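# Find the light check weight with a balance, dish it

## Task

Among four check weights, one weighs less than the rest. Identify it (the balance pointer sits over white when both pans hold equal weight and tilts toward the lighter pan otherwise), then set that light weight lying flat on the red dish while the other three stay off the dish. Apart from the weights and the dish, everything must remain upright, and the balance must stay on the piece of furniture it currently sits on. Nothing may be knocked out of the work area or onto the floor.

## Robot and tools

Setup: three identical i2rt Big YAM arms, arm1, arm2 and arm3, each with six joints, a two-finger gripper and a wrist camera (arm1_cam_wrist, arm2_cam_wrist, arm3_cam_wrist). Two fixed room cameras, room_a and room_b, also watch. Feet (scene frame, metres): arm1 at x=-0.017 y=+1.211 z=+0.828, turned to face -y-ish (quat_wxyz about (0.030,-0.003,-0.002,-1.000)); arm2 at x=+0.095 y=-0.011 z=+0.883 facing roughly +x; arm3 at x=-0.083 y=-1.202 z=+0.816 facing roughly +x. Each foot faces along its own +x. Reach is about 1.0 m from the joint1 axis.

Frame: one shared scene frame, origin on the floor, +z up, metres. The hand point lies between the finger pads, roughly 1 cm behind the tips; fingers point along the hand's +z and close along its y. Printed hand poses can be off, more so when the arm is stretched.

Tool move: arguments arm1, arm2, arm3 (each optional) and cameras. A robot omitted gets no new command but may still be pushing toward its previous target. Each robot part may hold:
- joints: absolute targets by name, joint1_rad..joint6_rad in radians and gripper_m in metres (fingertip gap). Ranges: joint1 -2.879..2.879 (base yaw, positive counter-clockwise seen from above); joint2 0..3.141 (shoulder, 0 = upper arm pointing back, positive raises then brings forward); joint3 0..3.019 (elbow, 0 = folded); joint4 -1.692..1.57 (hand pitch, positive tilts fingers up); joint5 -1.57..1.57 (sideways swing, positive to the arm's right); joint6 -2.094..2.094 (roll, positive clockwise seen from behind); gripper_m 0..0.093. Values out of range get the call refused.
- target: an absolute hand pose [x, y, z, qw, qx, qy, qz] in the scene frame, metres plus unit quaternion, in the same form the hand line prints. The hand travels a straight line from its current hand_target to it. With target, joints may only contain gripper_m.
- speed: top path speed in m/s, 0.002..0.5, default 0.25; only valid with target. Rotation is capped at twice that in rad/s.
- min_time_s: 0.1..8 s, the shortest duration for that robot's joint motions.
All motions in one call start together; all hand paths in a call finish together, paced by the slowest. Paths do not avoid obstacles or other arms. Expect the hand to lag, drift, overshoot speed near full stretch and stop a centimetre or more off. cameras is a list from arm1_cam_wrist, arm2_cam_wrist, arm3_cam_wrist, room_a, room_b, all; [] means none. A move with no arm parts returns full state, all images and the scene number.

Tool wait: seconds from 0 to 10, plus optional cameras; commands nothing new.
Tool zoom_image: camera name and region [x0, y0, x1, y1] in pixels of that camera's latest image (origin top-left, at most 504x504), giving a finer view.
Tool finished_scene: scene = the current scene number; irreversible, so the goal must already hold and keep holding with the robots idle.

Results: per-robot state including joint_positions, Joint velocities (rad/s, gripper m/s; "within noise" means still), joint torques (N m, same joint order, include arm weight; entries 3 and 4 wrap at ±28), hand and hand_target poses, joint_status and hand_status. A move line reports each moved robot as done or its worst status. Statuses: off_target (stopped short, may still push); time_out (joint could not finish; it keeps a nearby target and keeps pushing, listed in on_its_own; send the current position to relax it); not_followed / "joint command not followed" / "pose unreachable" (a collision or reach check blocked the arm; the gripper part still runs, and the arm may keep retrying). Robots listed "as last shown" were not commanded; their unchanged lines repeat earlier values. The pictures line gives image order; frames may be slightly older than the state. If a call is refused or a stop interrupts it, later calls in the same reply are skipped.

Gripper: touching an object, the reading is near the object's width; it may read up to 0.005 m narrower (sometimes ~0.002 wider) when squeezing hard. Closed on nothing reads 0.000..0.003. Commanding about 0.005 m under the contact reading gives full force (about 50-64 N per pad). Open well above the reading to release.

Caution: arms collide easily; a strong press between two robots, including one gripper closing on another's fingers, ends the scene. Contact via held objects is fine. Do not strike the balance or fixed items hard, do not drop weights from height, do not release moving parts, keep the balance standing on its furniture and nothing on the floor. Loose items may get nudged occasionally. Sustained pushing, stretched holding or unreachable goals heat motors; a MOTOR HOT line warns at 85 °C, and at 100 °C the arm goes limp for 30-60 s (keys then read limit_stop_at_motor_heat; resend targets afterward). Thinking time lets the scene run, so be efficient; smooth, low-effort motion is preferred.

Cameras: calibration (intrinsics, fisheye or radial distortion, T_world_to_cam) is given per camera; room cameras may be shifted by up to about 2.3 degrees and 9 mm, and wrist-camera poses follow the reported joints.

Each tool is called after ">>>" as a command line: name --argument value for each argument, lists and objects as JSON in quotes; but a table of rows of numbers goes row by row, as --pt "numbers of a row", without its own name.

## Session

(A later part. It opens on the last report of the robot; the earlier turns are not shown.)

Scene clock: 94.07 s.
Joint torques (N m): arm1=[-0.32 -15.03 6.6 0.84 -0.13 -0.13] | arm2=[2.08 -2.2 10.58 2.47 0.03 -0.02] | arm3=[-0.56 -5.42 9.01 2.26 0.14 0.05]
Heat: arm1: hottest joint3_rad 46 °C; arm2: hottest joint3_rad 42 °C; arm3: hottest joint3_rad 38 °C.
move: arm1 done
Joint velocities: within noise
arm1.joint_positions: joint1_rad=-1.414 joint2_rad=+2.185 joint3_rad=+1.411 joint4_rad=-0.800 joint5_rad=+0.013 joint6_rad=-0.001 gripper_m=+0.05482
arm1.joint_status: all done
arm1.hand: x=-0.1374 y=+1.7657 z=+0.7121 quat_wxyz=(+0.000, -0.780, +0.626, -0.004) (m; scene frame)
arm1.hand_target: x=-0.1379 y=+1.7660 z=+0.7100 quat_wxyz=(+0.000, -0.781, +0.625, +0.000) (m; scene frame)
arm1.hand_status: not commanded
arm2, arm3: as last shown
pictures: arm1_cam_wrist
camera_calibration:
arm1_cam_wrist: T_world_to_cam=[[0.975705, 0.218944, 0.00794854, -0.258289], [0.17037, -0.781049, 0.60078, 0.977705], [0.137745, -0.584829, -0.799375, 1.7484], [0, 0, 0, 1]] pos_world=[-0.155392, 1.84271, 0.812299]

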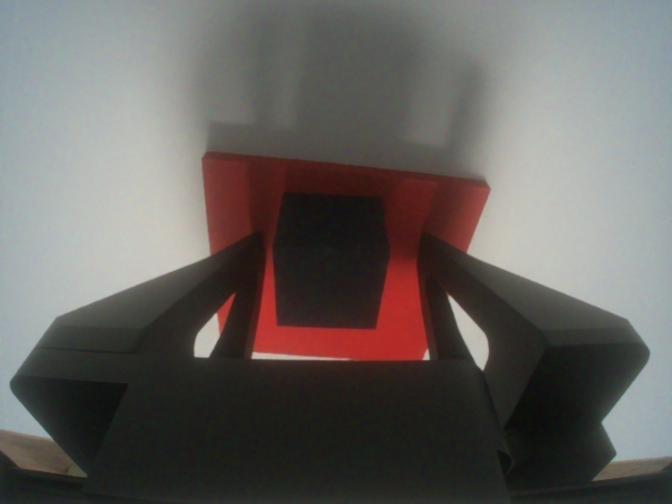

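Raise and check.

>>> move --arm1 '{"target":[-0.138,1.765,0.86,0,0.7808,-0.6248,0],"speed":0.12}'

>>> move --arm1 '{"joints":{"joint1_rad":-1.39,"joint2_rad":1.0,"joint3_rad":1.3,"joint4_rad":-1.0,"joint5_rad":0,"joint6_rad":0},"min_time_s":3}' --cameras '["all"]'

>>> zoom_image --camera "arm1_cam_wrist" --region '[260, 180, 440, 320]'

>>> zoom_image --camera "room_a" --region '[280, 200, 380, 290]'

Scene clock: 96.30 s.
Joint torques (N m): arm1=[-0.21 -15.91 11.86 -0.08 -0.04 -0.1] | arm2=[2.26 -2.2 10.56 2.4 0.04 -0.02] | arm3=[-0.67 -5.42 8.99 2.25 0.15 0.06]
Heat: arm1: hottest joint3_rad 46 °C; arm2: hottest joint3_rad 42 °C; arm3: hottest joint3_rad 38 °C.
move: arm1 off_target
Joint velocities: within noise
arm1.joint_positions: joint1_rad=-1.414 joint2_rad=+1.973 joint3_rad=+1.430 joint4_rad=-1.082 joint5_rad=+0.010 joint6_rad=-0.001 gripper_m=+0.05493
arm1.joint_status: not commanded
arm1.hand: x=-0.1324 y=+1.7449 z=+0.8336 quat_wxyz=(-0.017, -0.780, +0.625, -0.024) (m; scene frame)
arm1.hand_target: x=-0.1377 y=+1.7640 z=+0.8604 quat_wxyz=(+0.000, -0.781, +0.625, +0.000) (m; scene frame)
arm1.hand_status: off_target (0.034 m and 3.3 deg from the pose sent, 0.148 m and 0.5 deg at the start)
arm2, arm3: as last shown
pictures: none

Scene clock: 99.97 s.
Joint torques (N m): arm1=[0.62 -4.19 11.67 2.37 -0.06 -0.11] | arm2=[2.14 -2.37 10.56 2.45 0.04 -0.01] | arm3=[-0.56 -5.42 9.02 2.29 0.15 0.05]
Heat: arm1: hottest joint3_rad 46 °C; arm2: hottest joint3_rad 42 °C; arm3: hottest joint3_rad 38 °C.
move: arm1 done
Joint velocities: within noise
arm1.joint_positions: joint1_rad=-1.404 joint2_rad=+1.006 joint3_rad=+1.290 joint4_rad=-1.017 joint5_rad=+0.003 joint6_rad=-0.001 gripper_m=+0.05493
arm1.joint_status: all done
arm1.hand: x=-0.1093 y=+1.6304 z=+1.2545 quat_wxyz=(+0.250, -0.715, +0.570, +0.318) (m; scene frame)
arm1.hand_target: x=-0.1161 y=+1.6302 z=+1.2655 quat_wxyz=(+0.256, -0.713, +0.561, +0.333) (m; scene frame)
arm1.hand_status: not commanded
arm2, arm3: as last shown
pictures: arm1_cam_wrist, arm2_cam_wrist, arm3_cam_wrist, room_a, room_b
camera_calibration:
arm1_cam_wrist: T_world_to_cam=[[0.974678, 0.223602, -0.00204486, -0.255522], [0.218916, -0.956036, -0.195117, 1.83043], [-0.0455836, 0.189729, -0.980778, 1.0437], [0, 0, 0, 1]] pos_world=[-0.104083, 1.60907, 1.38026]
arm2_cam_wrist: T_world_to_cam=[[-0.675392, 0.737458, -0.000630228, 0.0772147], [0.672314, 0.615379, -0.411463, 0.853042], [-0.303049, -0.278322, -0.911426, 1.26696], [0, 0, 0, 1]] pos_world=[-0.137411, -0.229263, 1.50579]
arm3_cam_wrist: T_world_to_cam=[[-0.579526, -0.814946, -0.00353545, -1.0214], [-0.791193, 0.563664, -0.237267, 1.32633], [0.195353, -0.134705, -0.971438, 1.09707], [0, 0, 0, 1]] pos_world=[0.243144, -1.43221, 1.37682]

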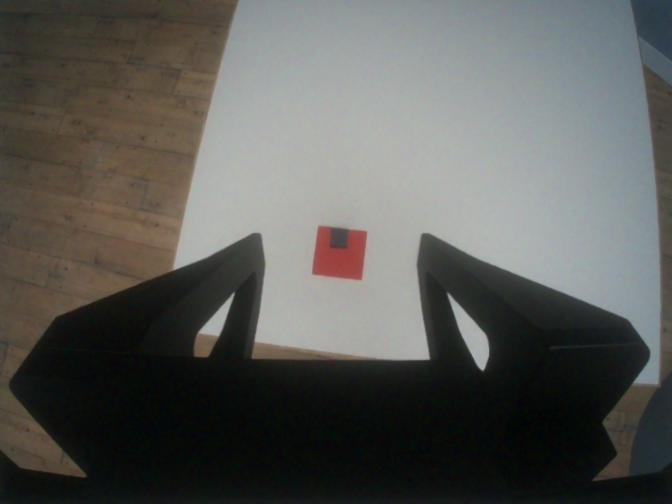

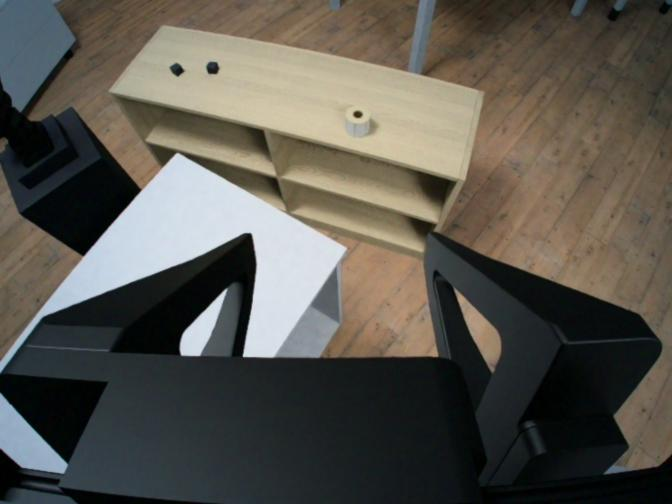

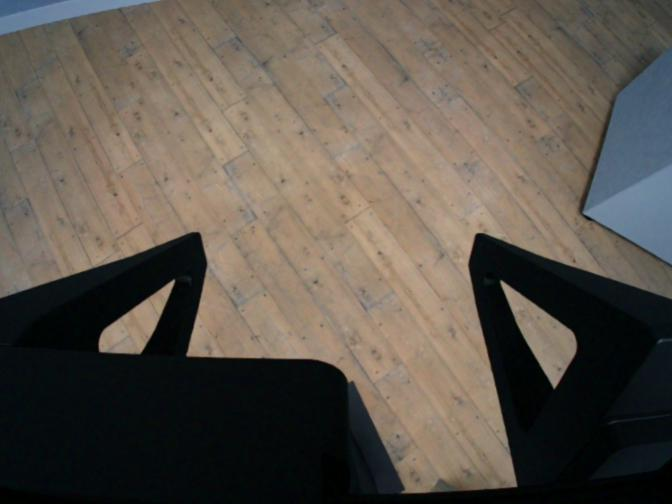

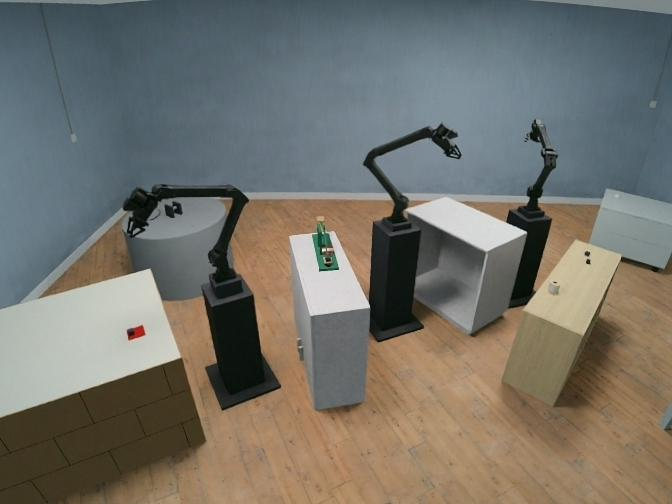

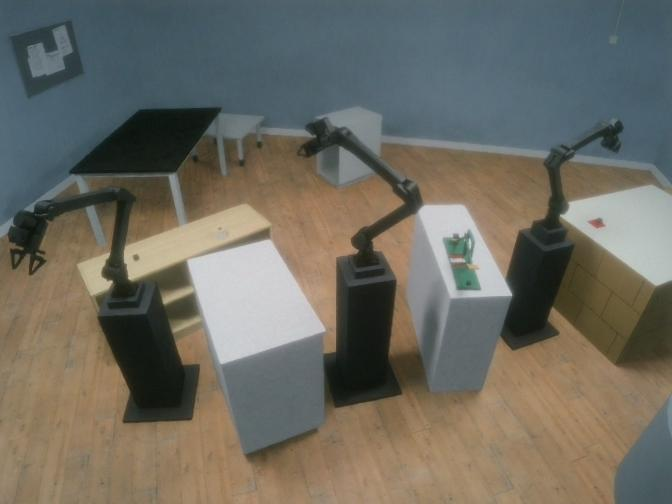

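Scaled by 2.800 from the camera's 672x504 image, which has a finer 960x720 frame.

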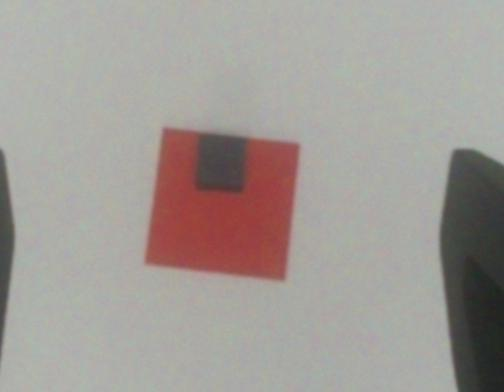

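Scaled by 5.040 from the camera's 672x504 image, which has a finer 960x720 frame.

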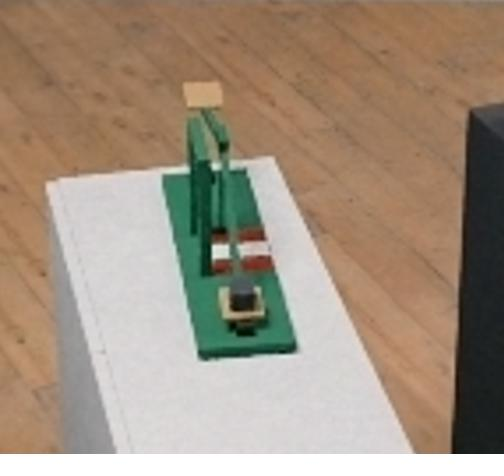

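>>> finished_scene --scene 1

The scene is finished: the task was done.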